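# Turn on the shaker holding four jars

## Task

Four jars already sit on the shaker, which is preset to a 20-second run; press or flip whatever turns the shaker on so it starts running, and leave it that way with the robot not touching it.

## Robot and tools

Robot: two six-joint arms, left_arm and right_arm, each with a two-finger gripper. Scene frame: origin at table-top height midway between the nominal bases, +x out over the table, +y toward left_arm, +z up. Calibrated bases: left_arm at (+0.016, +0.282, 0) m, right_arm at (+0.045, -0.352, 0) m, both turned almost nothing about z. Arm names do not match image left/right.

Row layout (used by execute_actions and move): one flat list of 14 numbers covering both arms, always all 14 even if one arm stays still. Numbers 1-6 are left_arm joint targets in radians in the order waist, shoulder, elbow, wrist pitch, wrist yaw, wrist roll; number 7 is left_arm opening; numbers 8-14 repeat this for right_arm. Joint numbers are absolute target angles (same convention as the Joint positions line), not offsets. Opening is an absolute command on a -1 (shut) to +1 (fully open, pad gap 0.094 m) scale. Stated joint ranges: waist -2.880..2.880, shoulder 0.000..3.142, elbow 0.000..3.019, wrist pitch -1.693..1.571, wrist yaw -1.571..1.571, wrist roll -2.094..2.094. The shoulder is sign-reversed everywhere (commands, results, refusals), so in your numbers its range is -3.142..0. Real limits may sit up to 0.084 rad either side; targets beyond that margin and farther out than the current angle get the call refused, and a joint pushed past its true end stops there with a 'joint sent to its limit' note. To keep a joint or gripper as is, resend its current Joint targets value or current tool command; writing 0 as an opening is a real half-open command.

execute_actions(actions, cameras): actions is a list of actions; each action is up to 15 rows, one per 1/30 s step, and a short action repeats its last row to fill 15 steps. Per step each joint target is capped to a lead over its measured angle (waist/shoulder 0.716, elbow 0.645, wrist pitch 0.69, wrist yaw 1.84, wrist roll 3.24 rad), and targets moving a gripper over 110 mm are scaled back, so far goals need several actions. An empty actions list returns the full state plus all camera images. cameras: list of names, ["all"], [] or null.

move(target, speed, blend, opening_speed, grip_force, blocking, cameras): target is one 14-number row or a list of up to 15 rows (waypoints), absolute joint angles plus openings as above. All joints are interpolated together, so grippers trace curves; there is no collision avoidance against objects or the other arm. speed: rad/s for the joint with farthest to go, 0.01-12.57, default 0.5, one value or one per waypoint. blend: rad of corner rounding per waypoint, default 0 (stop at each). opening_speed: rate of the opening command per second on the -1..+1 scale, at least 0.2. grip_force: newtons per finger pad, 10-50, one value or one per arm; it persists. blocking=false returns after about 0.5 s while the move keeps going; a new move then replaces it. Minimum path time 0.5 s; over 10 s total the path falls short. The result adds a 'move:' line: done, off_target (resting more than 0.035 rad from target), moving, held, fault, plus limits=held if steps were withheld. Neither done nor off_target tells you about contact.

wait(seconds 0-10, cameras): lets time pass holding the last commands; returns early if a running move finishes. stop(cameras): brakes the current move. zoom_image(camera, region): camera is one of cam_high, cam_over, cam_left_wrist, cam_right_wrist; region [x0, y0, x1, y1] pixels from the top-left, at most 504 wide and high, on that camera's latest image. finished_scene(scene): ends the current scene for good, scene = its number; call only once the shaker is running on its own.

Cameras (all 896x504): cam_high, cam_low, cam_over, cam_left_wrist, cam_right_wrist.

Result lines: end_effector_position (m) and end_effector_quat_wxyz in the scene frame, for the point between the finger pads about 1 cm behind the tips; fingers point along gripper +z and close along its y; may be a few cm off. Joint positions / Joint velocities: per arm, six joints then pad gap (m). Joint targets: what joints are being driven to now. Tool commands: current gripper commands. grip_measured: opening on the command scale, a bit wide when empty. grip_effort_nm: averaged gripper motor effort, negative closing; not a pad force. Joint torques: N m, positive toward larger angle, with offsets and noise; items 3 and 4 wrap at ±28. 'joint command not followed' means the clearance check altered targets. Velocities may read 'within noise'. Motor temperatures appear; MOTOR HOT at 85 °C, and at 100 °C the arm goes limp for 30-60 s (OVER-TEMPERATURE FAULT), so avoid long stretched holds or pushing into unreachable poses.

Cautions: press the shaker's control gently with a slow approach, small overshoot past contact, no fast hits. Don't knock jars or the shaker; nothing may fall or end up off the table. Keep the two arms apart, including never closing a gripper on the other arm's fingers. Loose objects may be nudged by outside pushes. Prefer smooth, low-effort motion.

Each tool is called in YAML: its name, and indented under it one key for each argument.

## Session

execute_actions:
  actions: []

zoom_image:
  camera: "cam_over"
  region: [280, 80, 640, 460]

zoom_image:
  camera: "cam_low"
  region: [200, 140, 560, 400]

zoom_image:
  camera: "cam_high"
  region: [280, 130, 580, 360]

Scene clock: 0.00 s.
left_arm: end_effector_position=(+0.8686, +0.3972, +0.4001) grip_measured=+1.000 grip_effort_nm=n/a end_effector_quat_wxyz=(+0.690, +0.135, +0.709, -0.061) | right_arm: end_effector_position=(+0.6899, -0.3183, +0.3457) grip_measured=+1.000 grip_effort_nm=n/a end_effector_quat_wxyz=(+0.341, +0.252, +0.853, -0.304)
Joint positions: left_arm=[0.242 -2.028 1.95 0.031 0.51 0.122 0.094] | right_arm=[0.267 -1.827 1.921 -1.284 0.893 0.655 0.094]
Joint velocities: within noise
Joint torques (N m): no reading
Motor temperatures (°C): left_arm=[31 30 36 27 30 28 27] | right_arm=[27 31 32 30 31 30 28]
Heat: left arm: hottest elbow 36 °C; right arm: hottest elbow 32 °C.
Joint targets: left_arm=[0.242 -2.022 1.983 0.037 0.510 0.122] | right_arm=[0.267 -1.828 1.945 -1.282 0.893 0.655]
Tool commands: left_gripper/opening=+1.0 right_gripper/opening=+1.0

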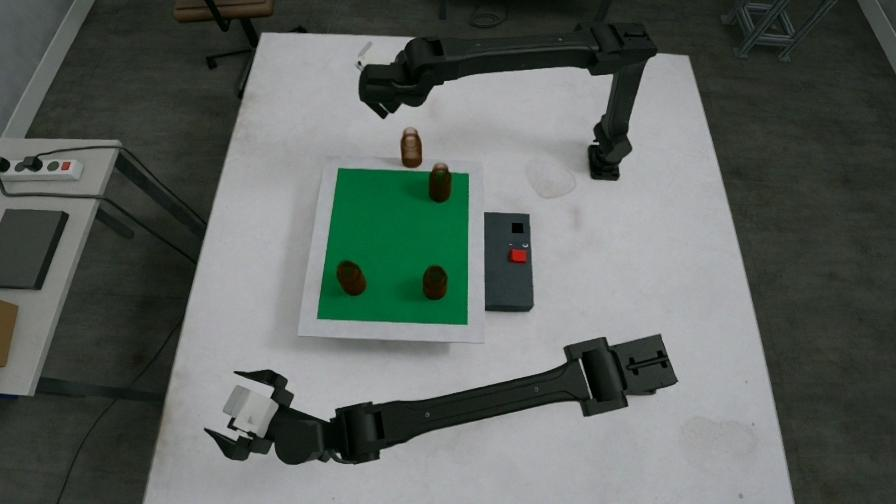

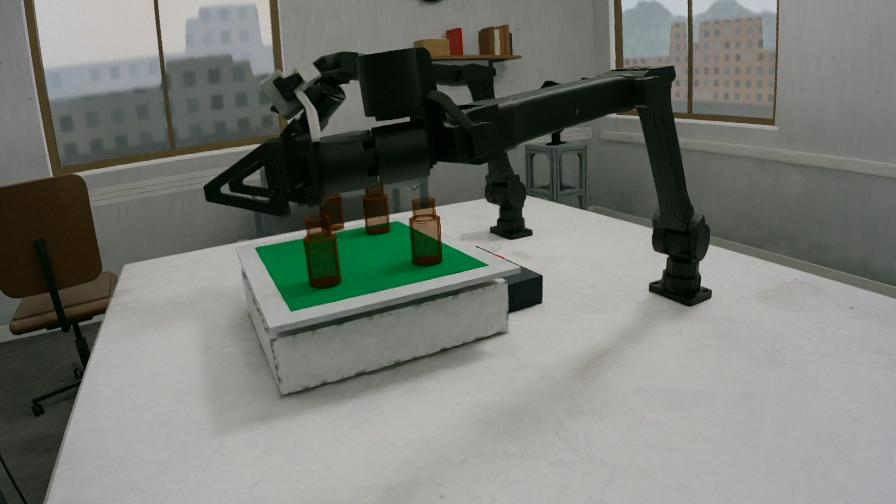

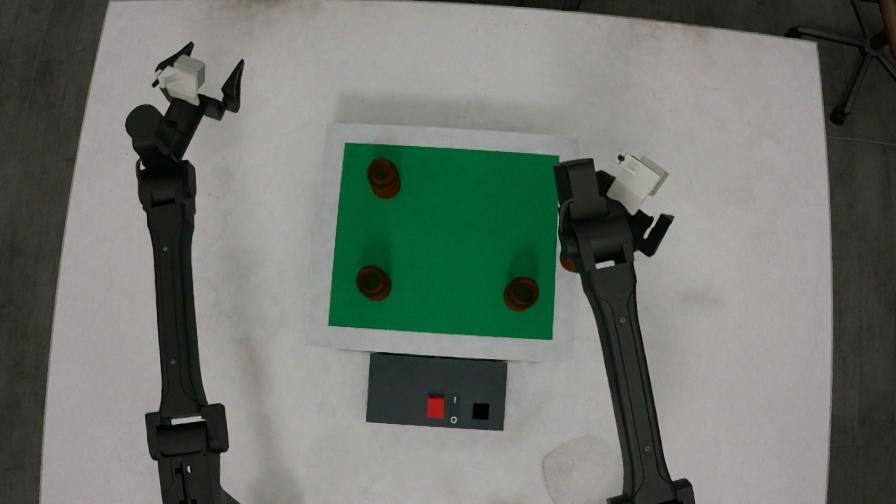

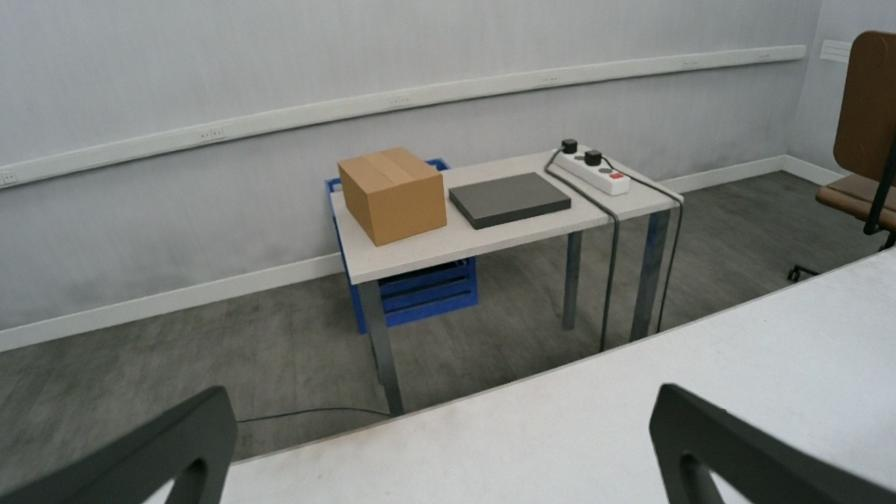

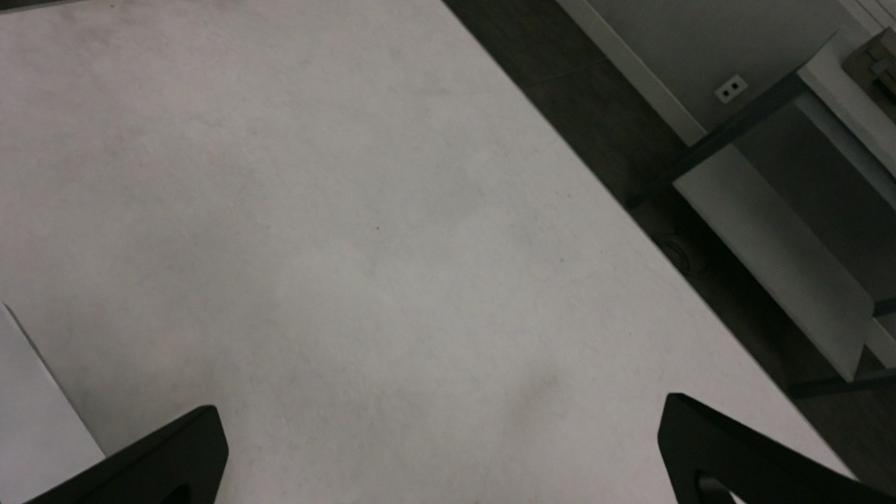

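Scaled by 1.326.

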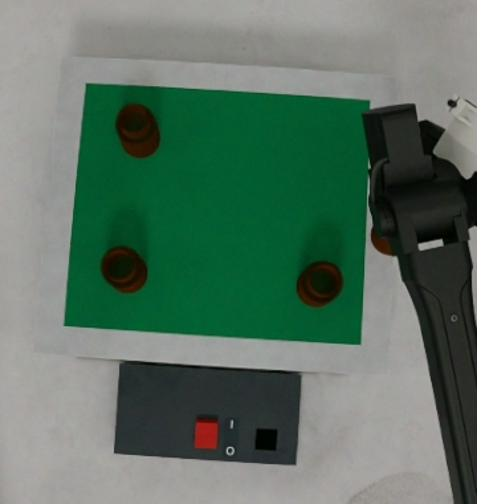

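Scaled by 1.400.

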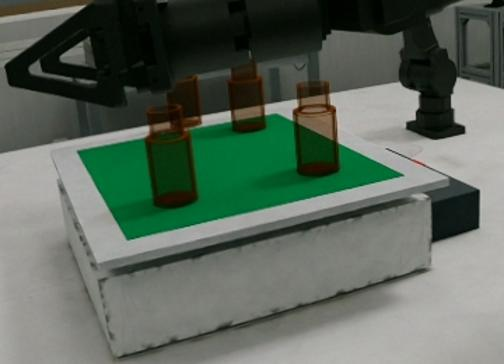

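Scaled by 1.680.

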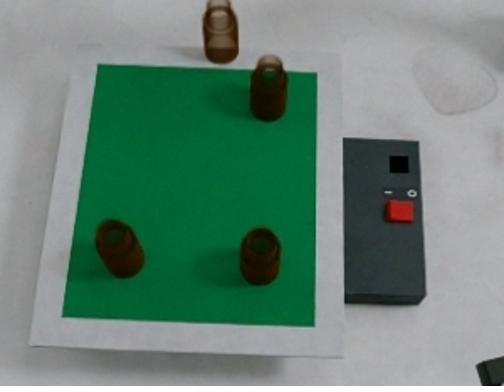

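move:
  target:
    - [0.4,-1.7,1.75,-0.6,0.25,0.05,1.0,0.1,-1.55,1.93,-1.284,0.6,0.9,1.0]
    - [0.6,-1.3,1.5,-1.3,0.0,0.0,1.0,-0.1,-1.444,1.588,-1.644,0.0,1.7,1.0]
  speed: 0.5
  blend: [0.1,0]
  grip_force: [50,20]
  cameras: ["cam_high","cam_low","cam_over","cam_right_wrist"]

zoom_image:
  camera: "cam_over"
  region: [300, 100, 660, 440]

zoom_image:
  camera: "cam_low"
  region: [230, 140, 560, 400]

zoom_image:
  camera: "cam_high"
  region: [300, 100, 560, 340]

Scene clock: 102.03 s.
left_arm: end_effector_position=(+0.4136, +0.5443, +0.3641) grip_measured=+1.000 grip_effort_nm=-0.04 end_effector_quat_wxyz=(+0.223, -0.274, +0.933, +0.068) | right_arm: end_effector_position=(+0.4858, -0.3951, +0.3223) grip_measured=+1.000 grip_effort_nm=-0.01 end_effector_quat_wxyz=(+0.029, +0.777, +0.628, +0.027)
Joint positions: left_arm=[0.593 -1.308 1.495 -1.287 0.002 0.013 0.094] | right_arm=[-0.092 -1.455 1.6 -1.635 0.004 1.688 0.094]
Joint torques (N m): left_arm=[-0.56 10.93 8.72 0.38 -0.01 -0.2] | right_arm=[-2.61 13.86 7.58 0.23 -0.19 0.12]
Motor temperatures (°C): left_arm=[31 33 41 28 30 28 27] | right_arm=[27 34 36 30 31 30 28]
Heat: left arm: hottest elbow 41 °C; right arm: hottest elbow 36 °C.
Joint targets: left_arm=[0.600 -1.300 1.500 -1.300 0.000 0.000] | right_arm=[-0.100 -1.444 1.588 -1.644 0.000 1.700]
grip_force (N): 50, 20
move: done
Images, in order (width x height): cam_high 896x504, cam_low 896x504, cam_over 896x504, cam_right_wrist 896x504.

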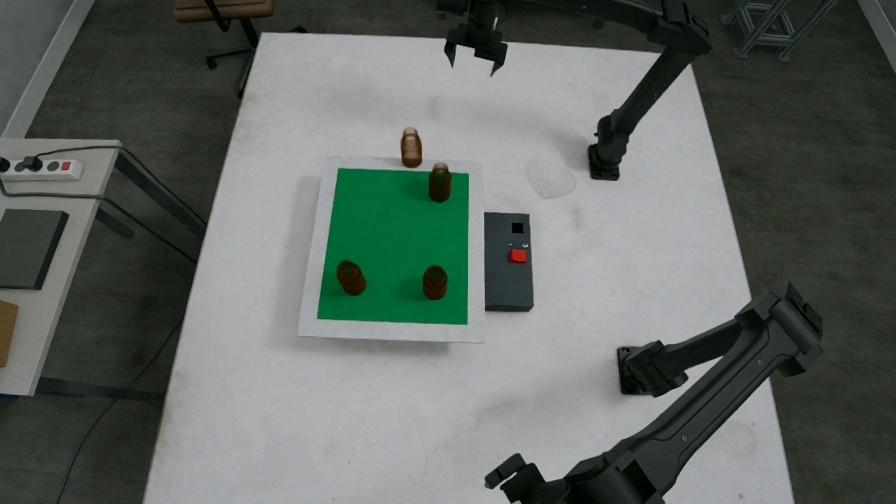

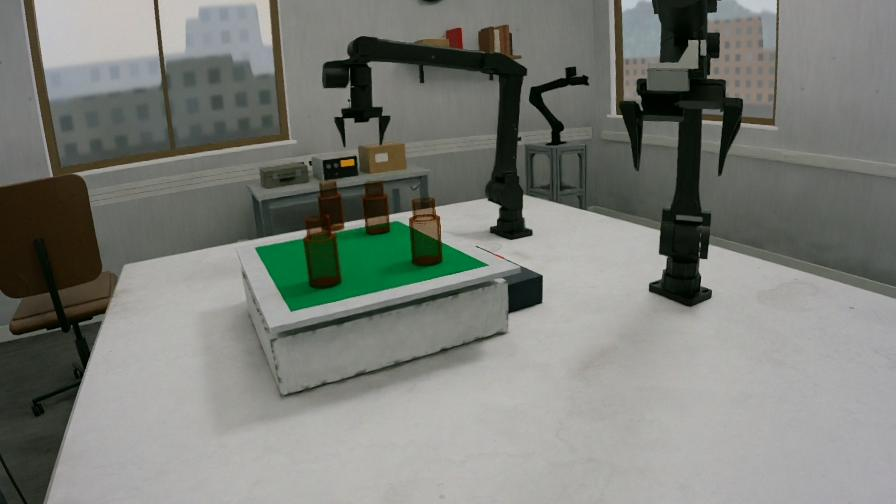

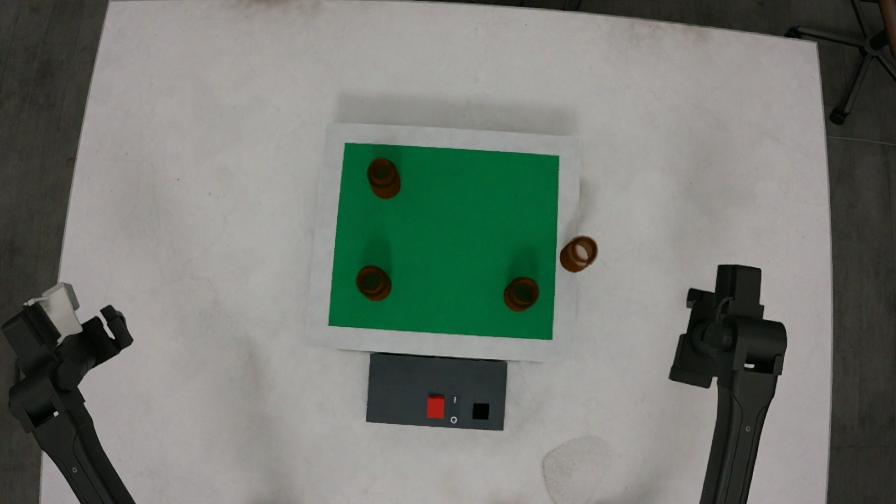

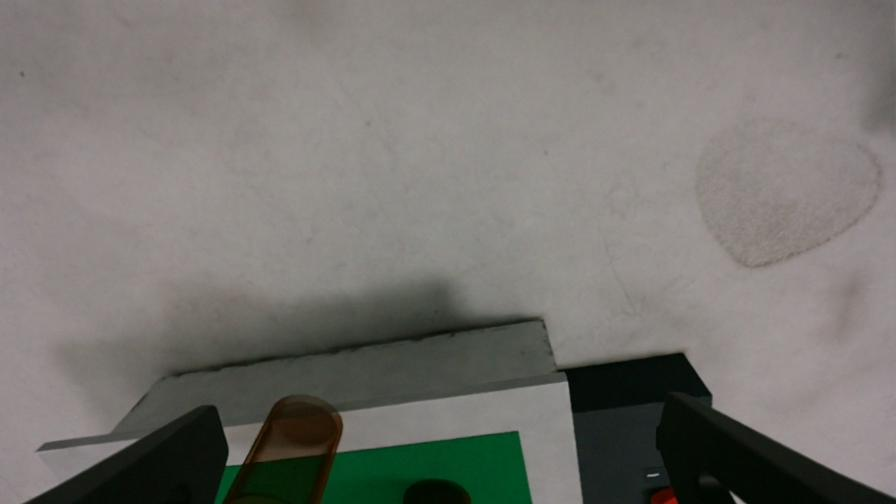

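Scaled by 1.400.

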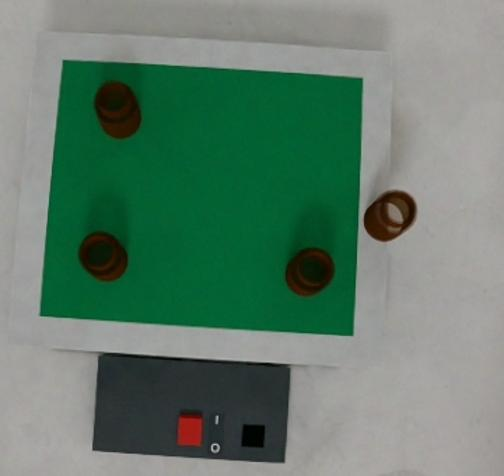

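Scaled by 1.527.

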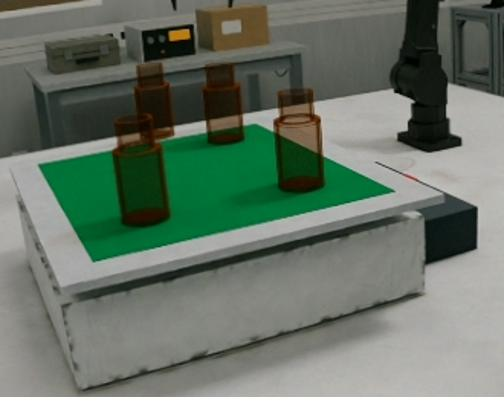

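Scaled by 1.938.

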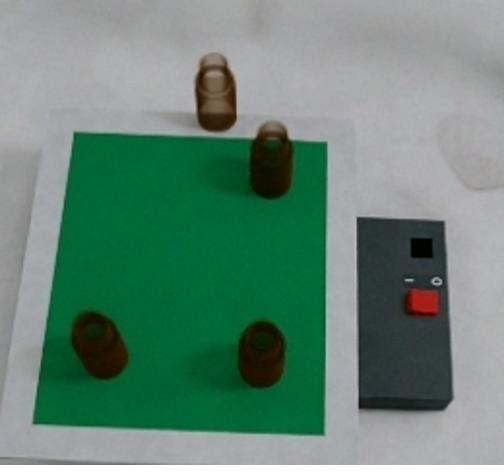

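zoom_image:
  camera: "cam_over"
  region: [490, 200, 630, 330]

zoom_image:
  camera: "cam_low"
  region: [290, 160, 410, 260]

zoom_image:
  camera: "cam_high"
  region: [380, 115, 480, 215]

zoom_image:
  camera: "cam_right_wrist"
  region: [30, 300, 500, 504]

Scaled by 3.600.

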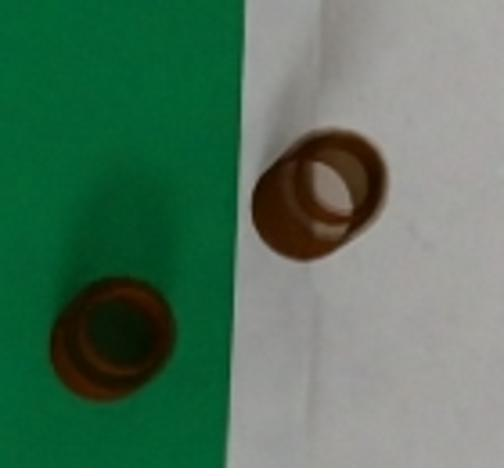

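Scaled by 4.200.

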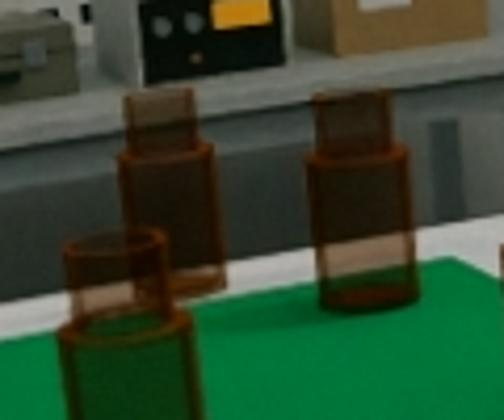

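Scaled by 5.040.

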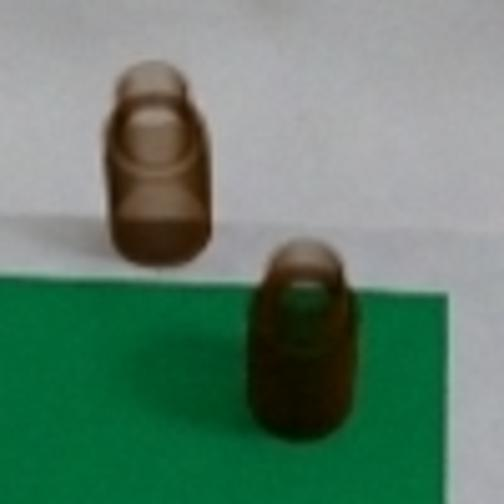

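Scaled by 1.072.

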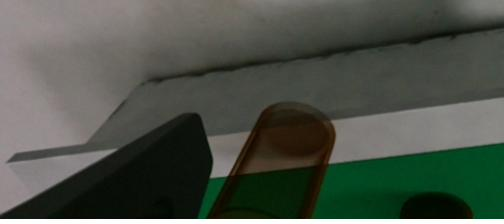

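move:
  target: [0.6,-1.3,1.5,-1.3,0.0,0.0,1.0,0.031,-1.8805,1.978,-1.603,0.0,1.795,1.0]
  speed: 0.35
  cameras: ["cam_high","cam_low","cam_over","cam_right_wrist"]

zoom_image:
  camera: "cam_low"
  region: [230, 100, 430, 260]

zoom_image:
  camera: "cam_high"
  region: [360, 40, 520, 200]

Scene clock: 161.37 s.
left_arm: end_effector_position=(+0.4136, +0.5443, +0.3641) grip_measured=+1.000 grip_effort_nm=-0.04 end_effector_quat_wxyz=(+0.223, -0.274, +0.933, +0.068) | right_arm: end_effector_position=(+0.6281, -0.3386, +0.2407) grip_measured=+1.000 grip_effort_nm=-0.01 end_effector_quat_wxyz=(+0.003, +0.770, +0.638, +0.001)
Joint positions: left_arm=[0.593 -1.308 1.495 -1.287 0.002 0.013 0.094] | right_arm=[0.027 -1.877 1.923 -1.611 0.003 1.783 0.094]
Joint torques (N m): left_arm=[-0.67 10.93 8.73 0.36 -0.01 -0.2] | right_arm=[-1.38 20.13 13.05 0.84 -0.16 0.11]
Heat: left arm: hottest elbow 40 °C; right arm: hottest elbow 36 °C.
Joint targets: left_arm=[0.600 -1.300 1.500 -1.300 0.000 0.000] | right_arm=[0.031 -1.880 1.978 -1.603 0.000 1.795]
grip_force (N): 50, 20
move: off_target (right_arm); right_arm: the elbow is farthest, 0.055 rad from its target
Images, in order (width x height): cam_high 896x504, cam_low 896x504, cam_over 896x504, cam_right_wrist 896x504.

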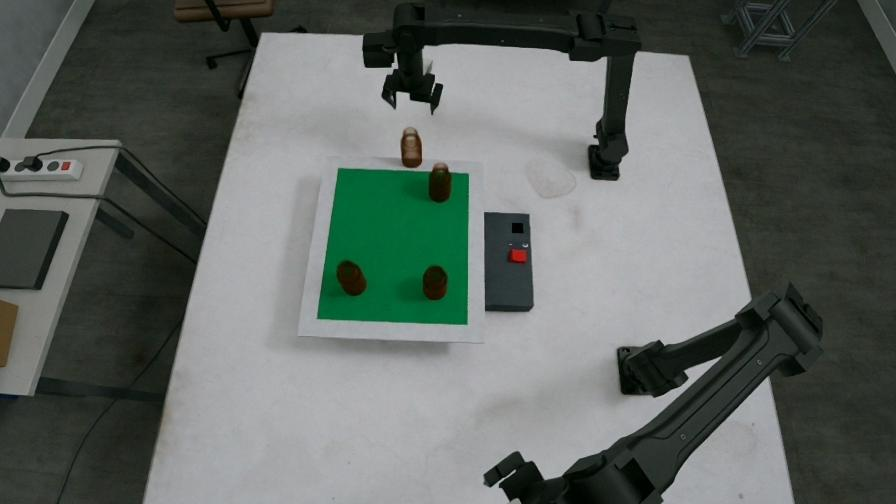

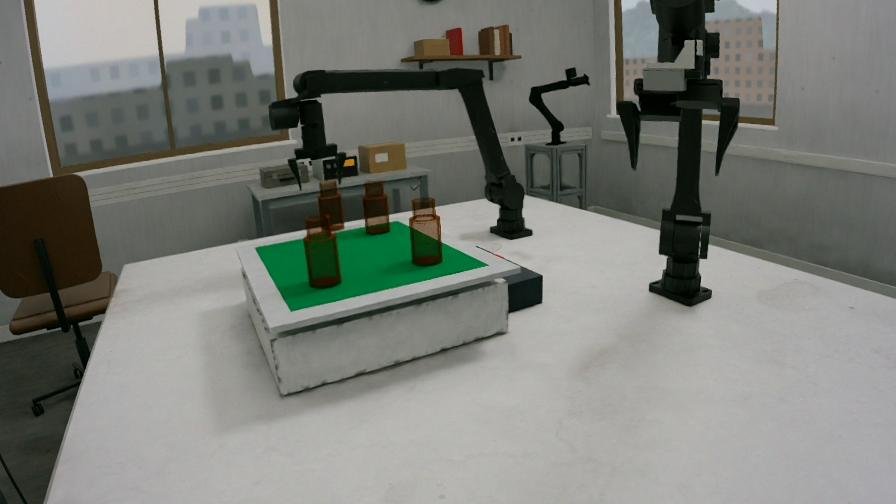

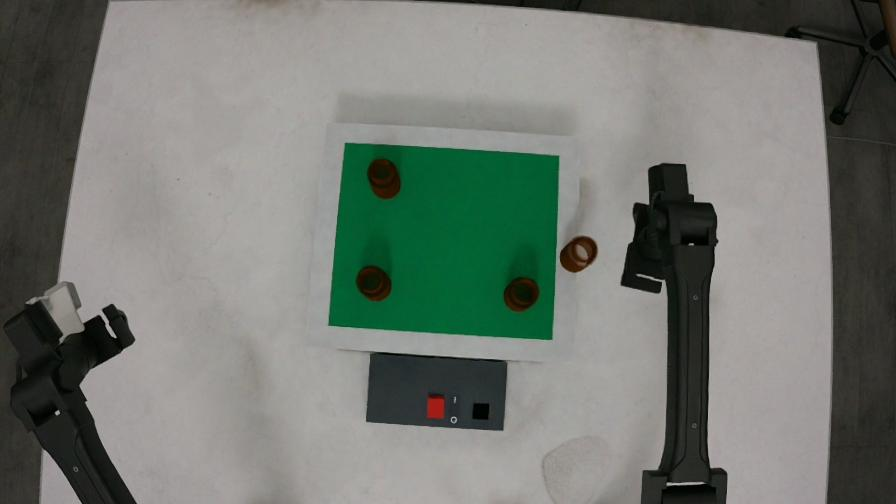

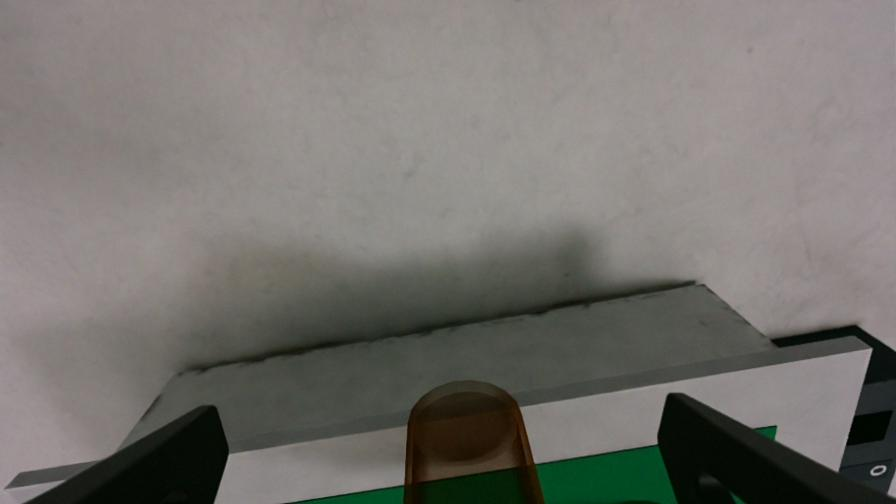

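Scaled by 2.520.

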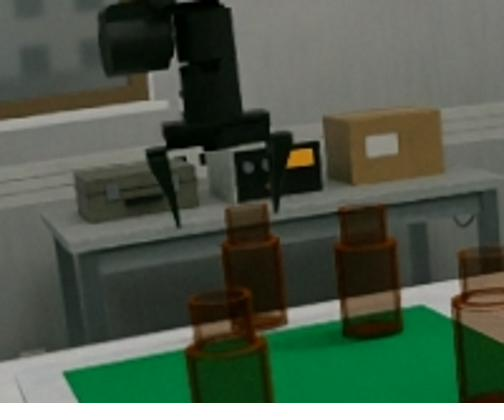

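Scaled by 3.150.

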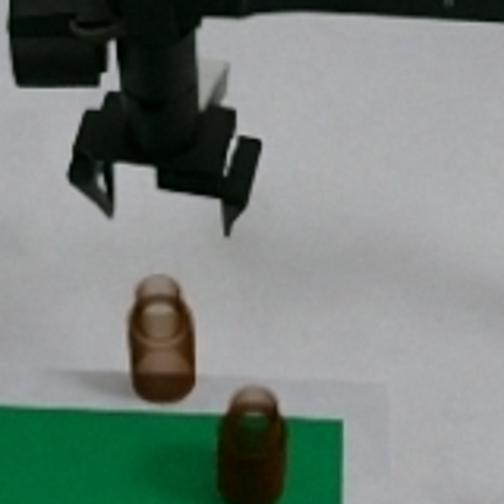

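move:
  target: [0.6,-1.3,1.5,-1.3,0.0,0.0,1.0,0.138,-1.9176,2.042,-1.6456,0.0,1.795,1.0]
  speed: 0.15
  cameras: ["cam_high","cam_low","cam_right_wrist"]

zoom_image:
  camera: "cam_low"
  region: [230, 100, 430, 260]

zoom_image:
  camera: "cam_high"
  region: [360, 40, 520, 200]

Scene clock: 188.33 s.
left_arm: end_effector_position=(+0.4136, +0.5443, +0.3641) grip_measured=+1.000 grip_effort_nm=-0.04 end_effector_quat_wxyz=(+0.223, -0.274, +0.933, +0.068) | right_arm: end_effector_position=(+0.6334, -0.2733, +0.2501) grip_measured=+1.000 grip_effort_nm=-0.01 end_effector_quat_wxyz=(+0.006, +0.734, +0.679, +0.006)
Joint positions: left_arm=[0.593 -1.308 1.495 -1.287 0.002 0.013 0.094] | right_arm=[0.137 -1.902 1.985 -1.637 0.003 1.784 0.094]
Joint torques (N m): left_arm=[-0.67 10.93 8.72 0.36 -0.01 -0.2] | right_arm=[-1.85 18.84 12.97 0.16 -0.15 0.12]
Heat: left arm: hottest elbow 40 °C; right arm: hottest elbow 38 °C.
Joint targets: left_arm=[0.600 -1.300 1.500 -1.300 0.000 0.000] | right_arm=[0.138 -1.918 2.042 -1.645 0.000 1.795]
grip_force (N): 50, 20
move: off_target (right_arm); right_arm: the elbow is farthest, 0.057 rad from its target
Images, in order (width x height): cam_high 896x504, cam_low 896x504, cam_right_wrist 896x504.

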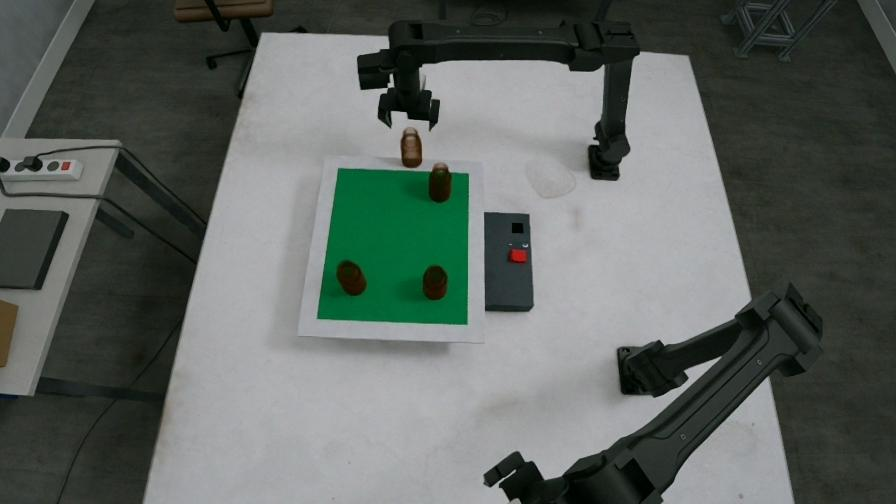

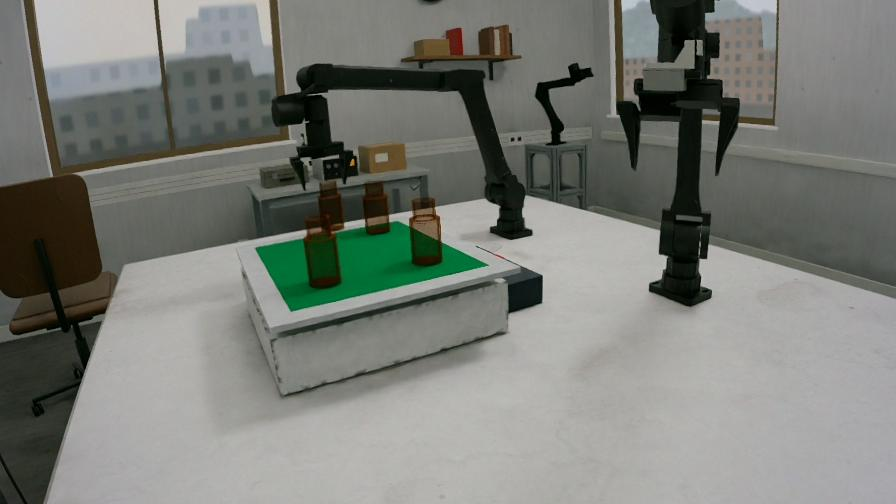

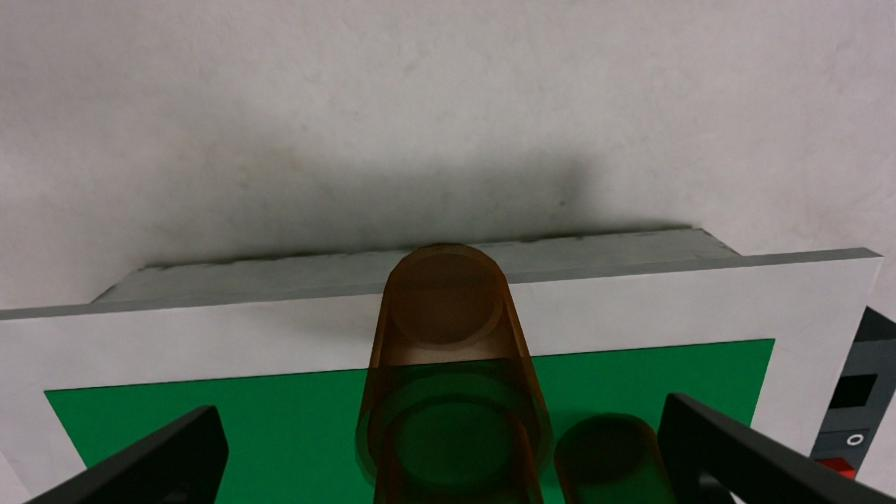

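Scaled by 2.520.

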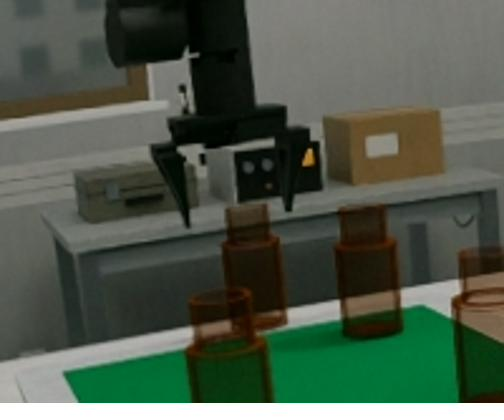

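Scaled by 3.150.

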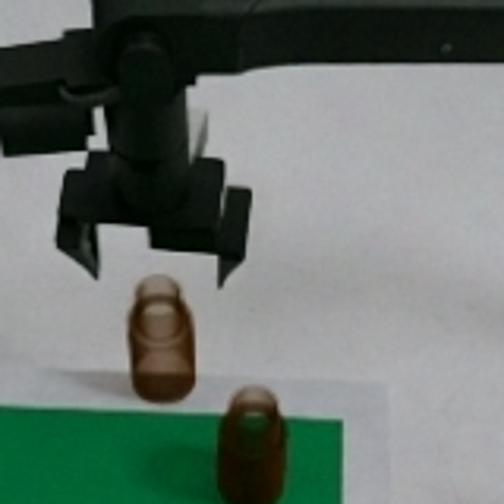

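zoom_image:
  camera: "cam_right_wrist"
  region: [320, 220, 700, 504]

zoom_image:
  camera: "cam_low"
  region: [280, 140, 400, 240]

Scaled by 1.326.

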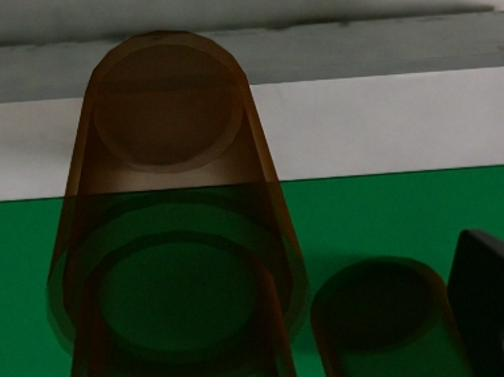

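Scaled by 4.200.

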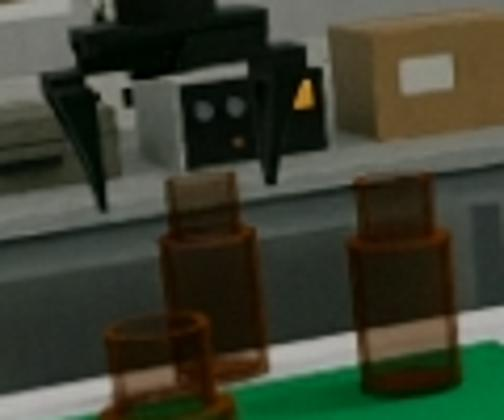

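move:
  target: [0.6,-1.3,1.5,-1.3,0.0,0.0,1.0,0.209,-1.9467,2.0766,-1.656,0.0,1.795,1.0]
  speed: 0.06
  cameras: ["cam_high","cam_low","cam_right_wrist"]

zoom_image:
  camera: "cam_low"
  region: [280, 140, 400, 240]

zoom_image:
  camera: "cam_high"
  region: [360, 60, 480, 180]

zoom_image:
  camera: "cam_right_wrist"
  region: [200, 160, 704, 504]

Scene clock: 230.13 s.
left_arm: end_effector_position=(+0.4136, +0.5443, +0.3641) grip_measured=+1.000 grip_effort_nm=-0.04 end_effector_quat_wxyz=(+0.223, -0.274, +0.933, +0.068) | right_arm: end_effector_position=(+0.6345, -0.2329, +0.2480) grip_measured=+1.000 grip_effort_nm=-0.01 end_effector_quat_wxyz=(+0.005, +0.711, +0.703, +0.005)
Joint positions: left_arm=[0.593 -1.308 1.495 -1.287 0.002 0.013 0.094] | right_arm=[0.203 -1.929 2.019 -1.647 0.003 1.784 0.094]
Joint torques (N m): left_arm=[-0.62 10.87 8.72 0.38 -0.01 -0.2] | right_arm=[-1.08 19.43 13.23 0.25 -0.14 0.11]
Motor temperatures (°C): left_arm=[31 31 40 28 30 28 27] | right_arm=[27 35 41 30 31 30 28]
Heat: left arm: hottest elbow 40 °C; right arm: hottest elbow 41 °C.
Joint targets: left_arm=[0.600 -1.300 1.500 -1.300 0.000 0.000] | right_arm=[0.209 -1.947 2.077 -1.656 0.000 1.795]
grip_force (N): 50, 20
move: off_target (right_arm); right_arm: the elbow is farthest, 0.057 rad from its target
Images, in order (width x height): cam_high 896x504, cam_low 896x504, cam_right_wrist 896x504.

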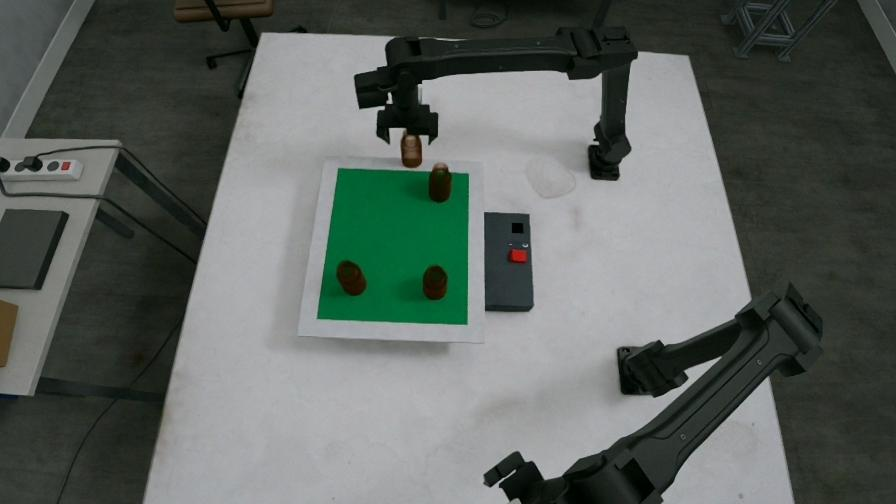

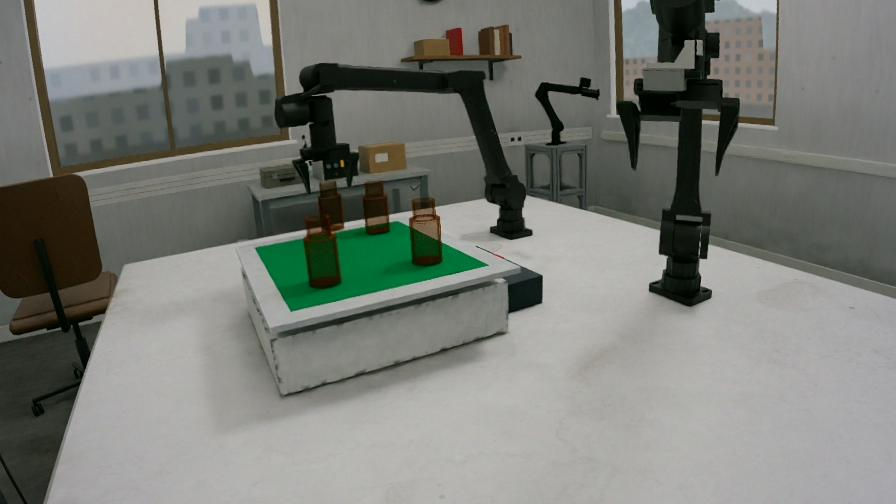

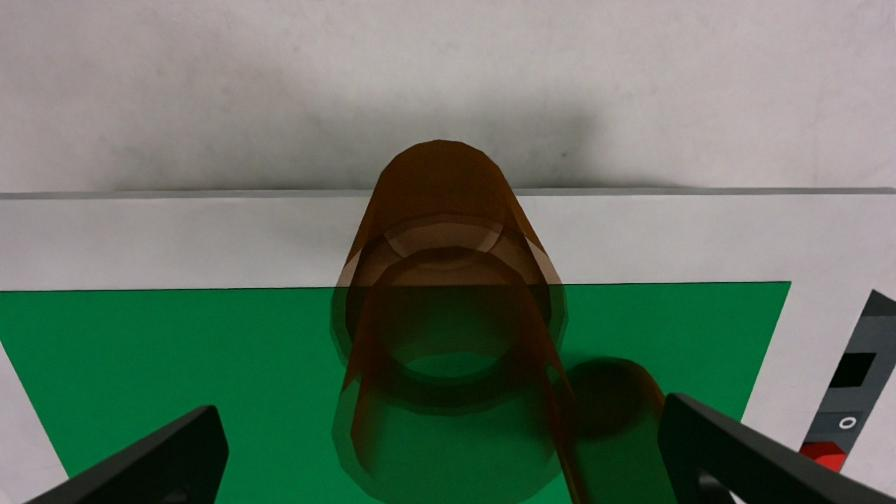

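Scaled by 4.200.

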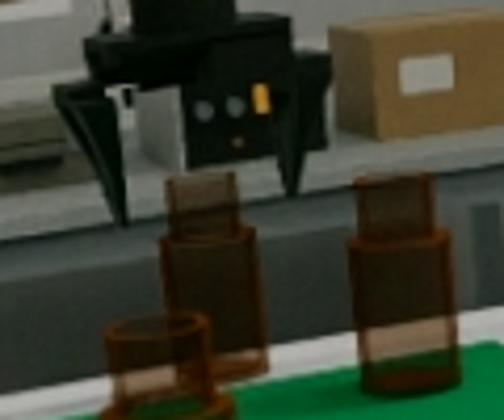

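Scaled by 4.200.

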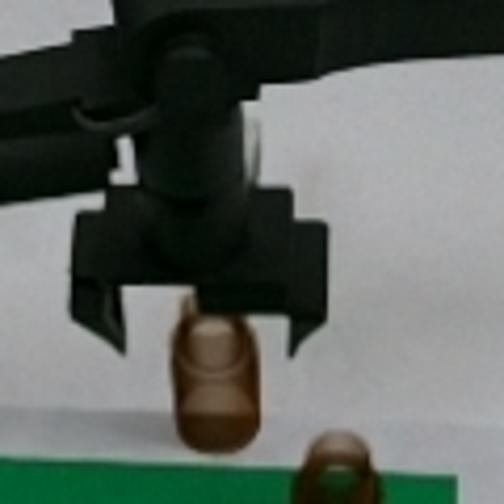

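Scaled by 1.000.

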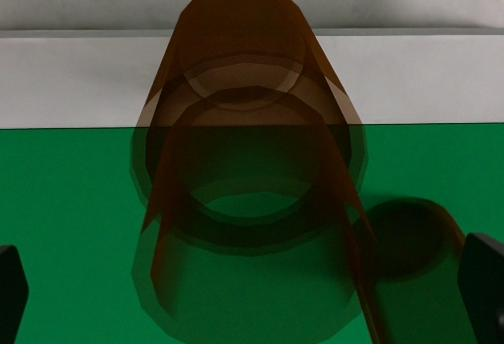

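move:
  target: [0.6,-1.3,1.5,-1.3,0.0,0.0,1.0,0.173,-1.935,1.994,-1.624,0.0,1.78,1.0]
  speed: 0.06
  cameras: ["cam_high","cam_low","cam_right_wrist"]

zoom_image:
  camera: "cam_low"
  region: [280, 140, 400, 240]

zoom_image:
  camera: "cam_high"
  region: [360, 60, 480, 180]

zoom_image:
  camera: "cam_right_wrist"
  region: [200, 160, 704, 504]

Scene clock: 267.87 s.
left_arm: end_effector_position=(+0.4136, +0.5443, +0.3641) grip_measured=+1.000 grip_effort_nm=-0.04 end_effector_quat_wxyz=(+0.223, -0.274, +0.933, +0.068) | right_arm: end_effector_position=(+0.6373, -0.2450, +0.2427) grip_measured=+1.000 grip_effort_nm=-0.01 end_effector_quat_wxyz=(+0.005, +0.719, +0.695, +0.005)
Joint positions: left_arm=[0.593 -1.308 1.495 -1.287 0.002 0.013 0.094] | right_arm=[0.183 -1.929 2.006 -1.634 0.003 1.784 0.094]
Joint torques (N m): left_arm=[-0.67 10.93 8.72 0.38 -0.01 -0.2] | right_arm=[-2.78 20.72 7.8 0.9 -0.11 -0.05]
Heat: left arm: hottest elbow 40 °C; right arm: hottest elbow 42 °C.
Joint targets: left_arm=[0.600 -1.300 1.500 -1.300 0.000 0.000] | right_arm=[0.173 -1.935 1.994 -1.624 0.000 1.780]
grip_force (N): 50, 20
move: done
Images, in order (width x height): cam_high 896x504, cam_low 896x504, cam_right_wrist 896x504.

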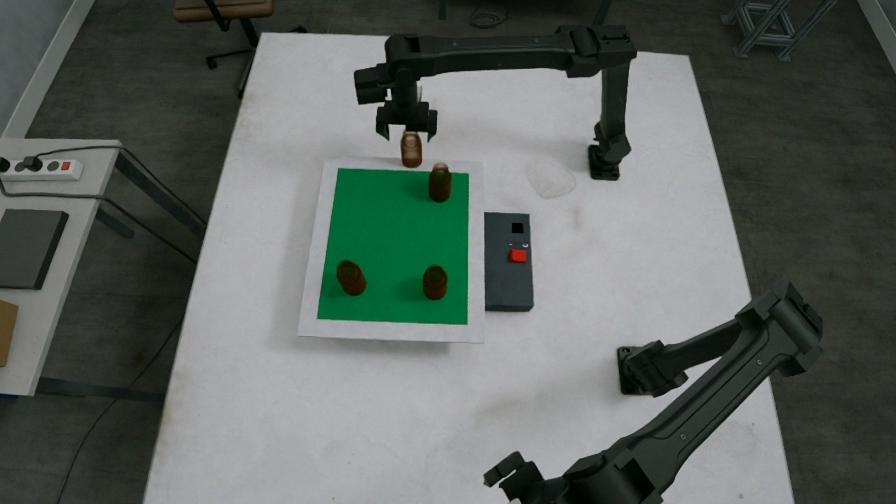

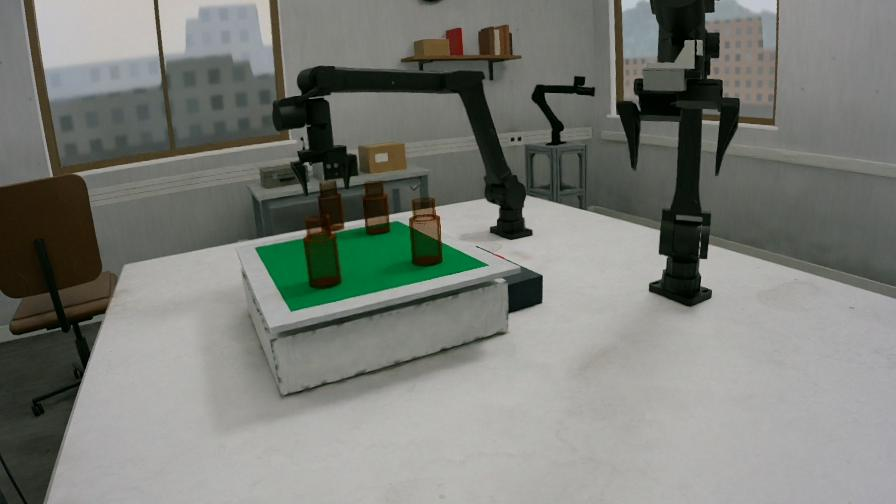

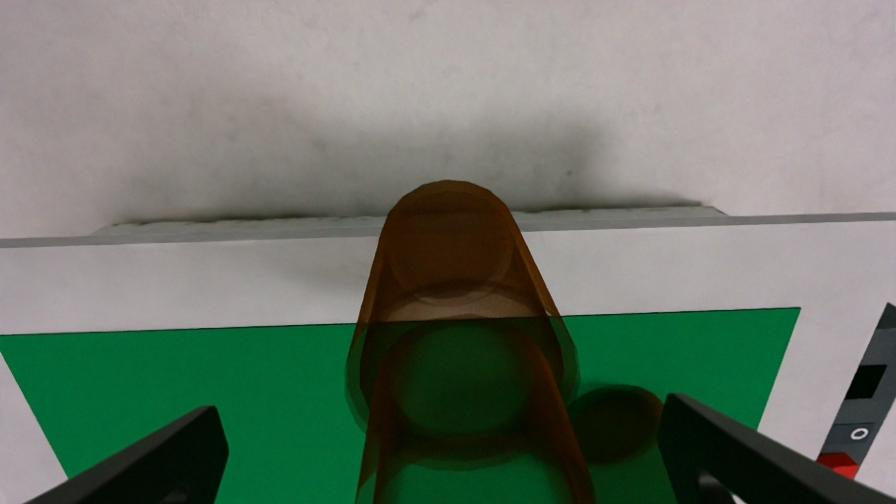

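Scaled by 4.200.

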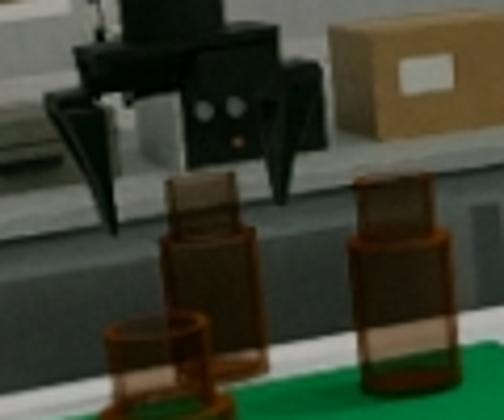

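Scaled by 4.200.

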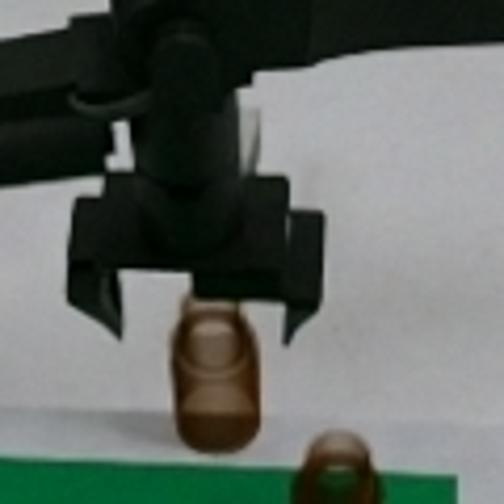

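Scaled by 1.000.

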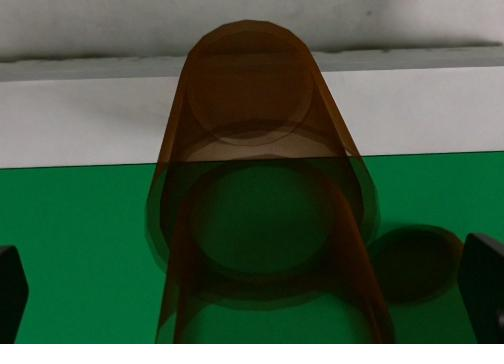

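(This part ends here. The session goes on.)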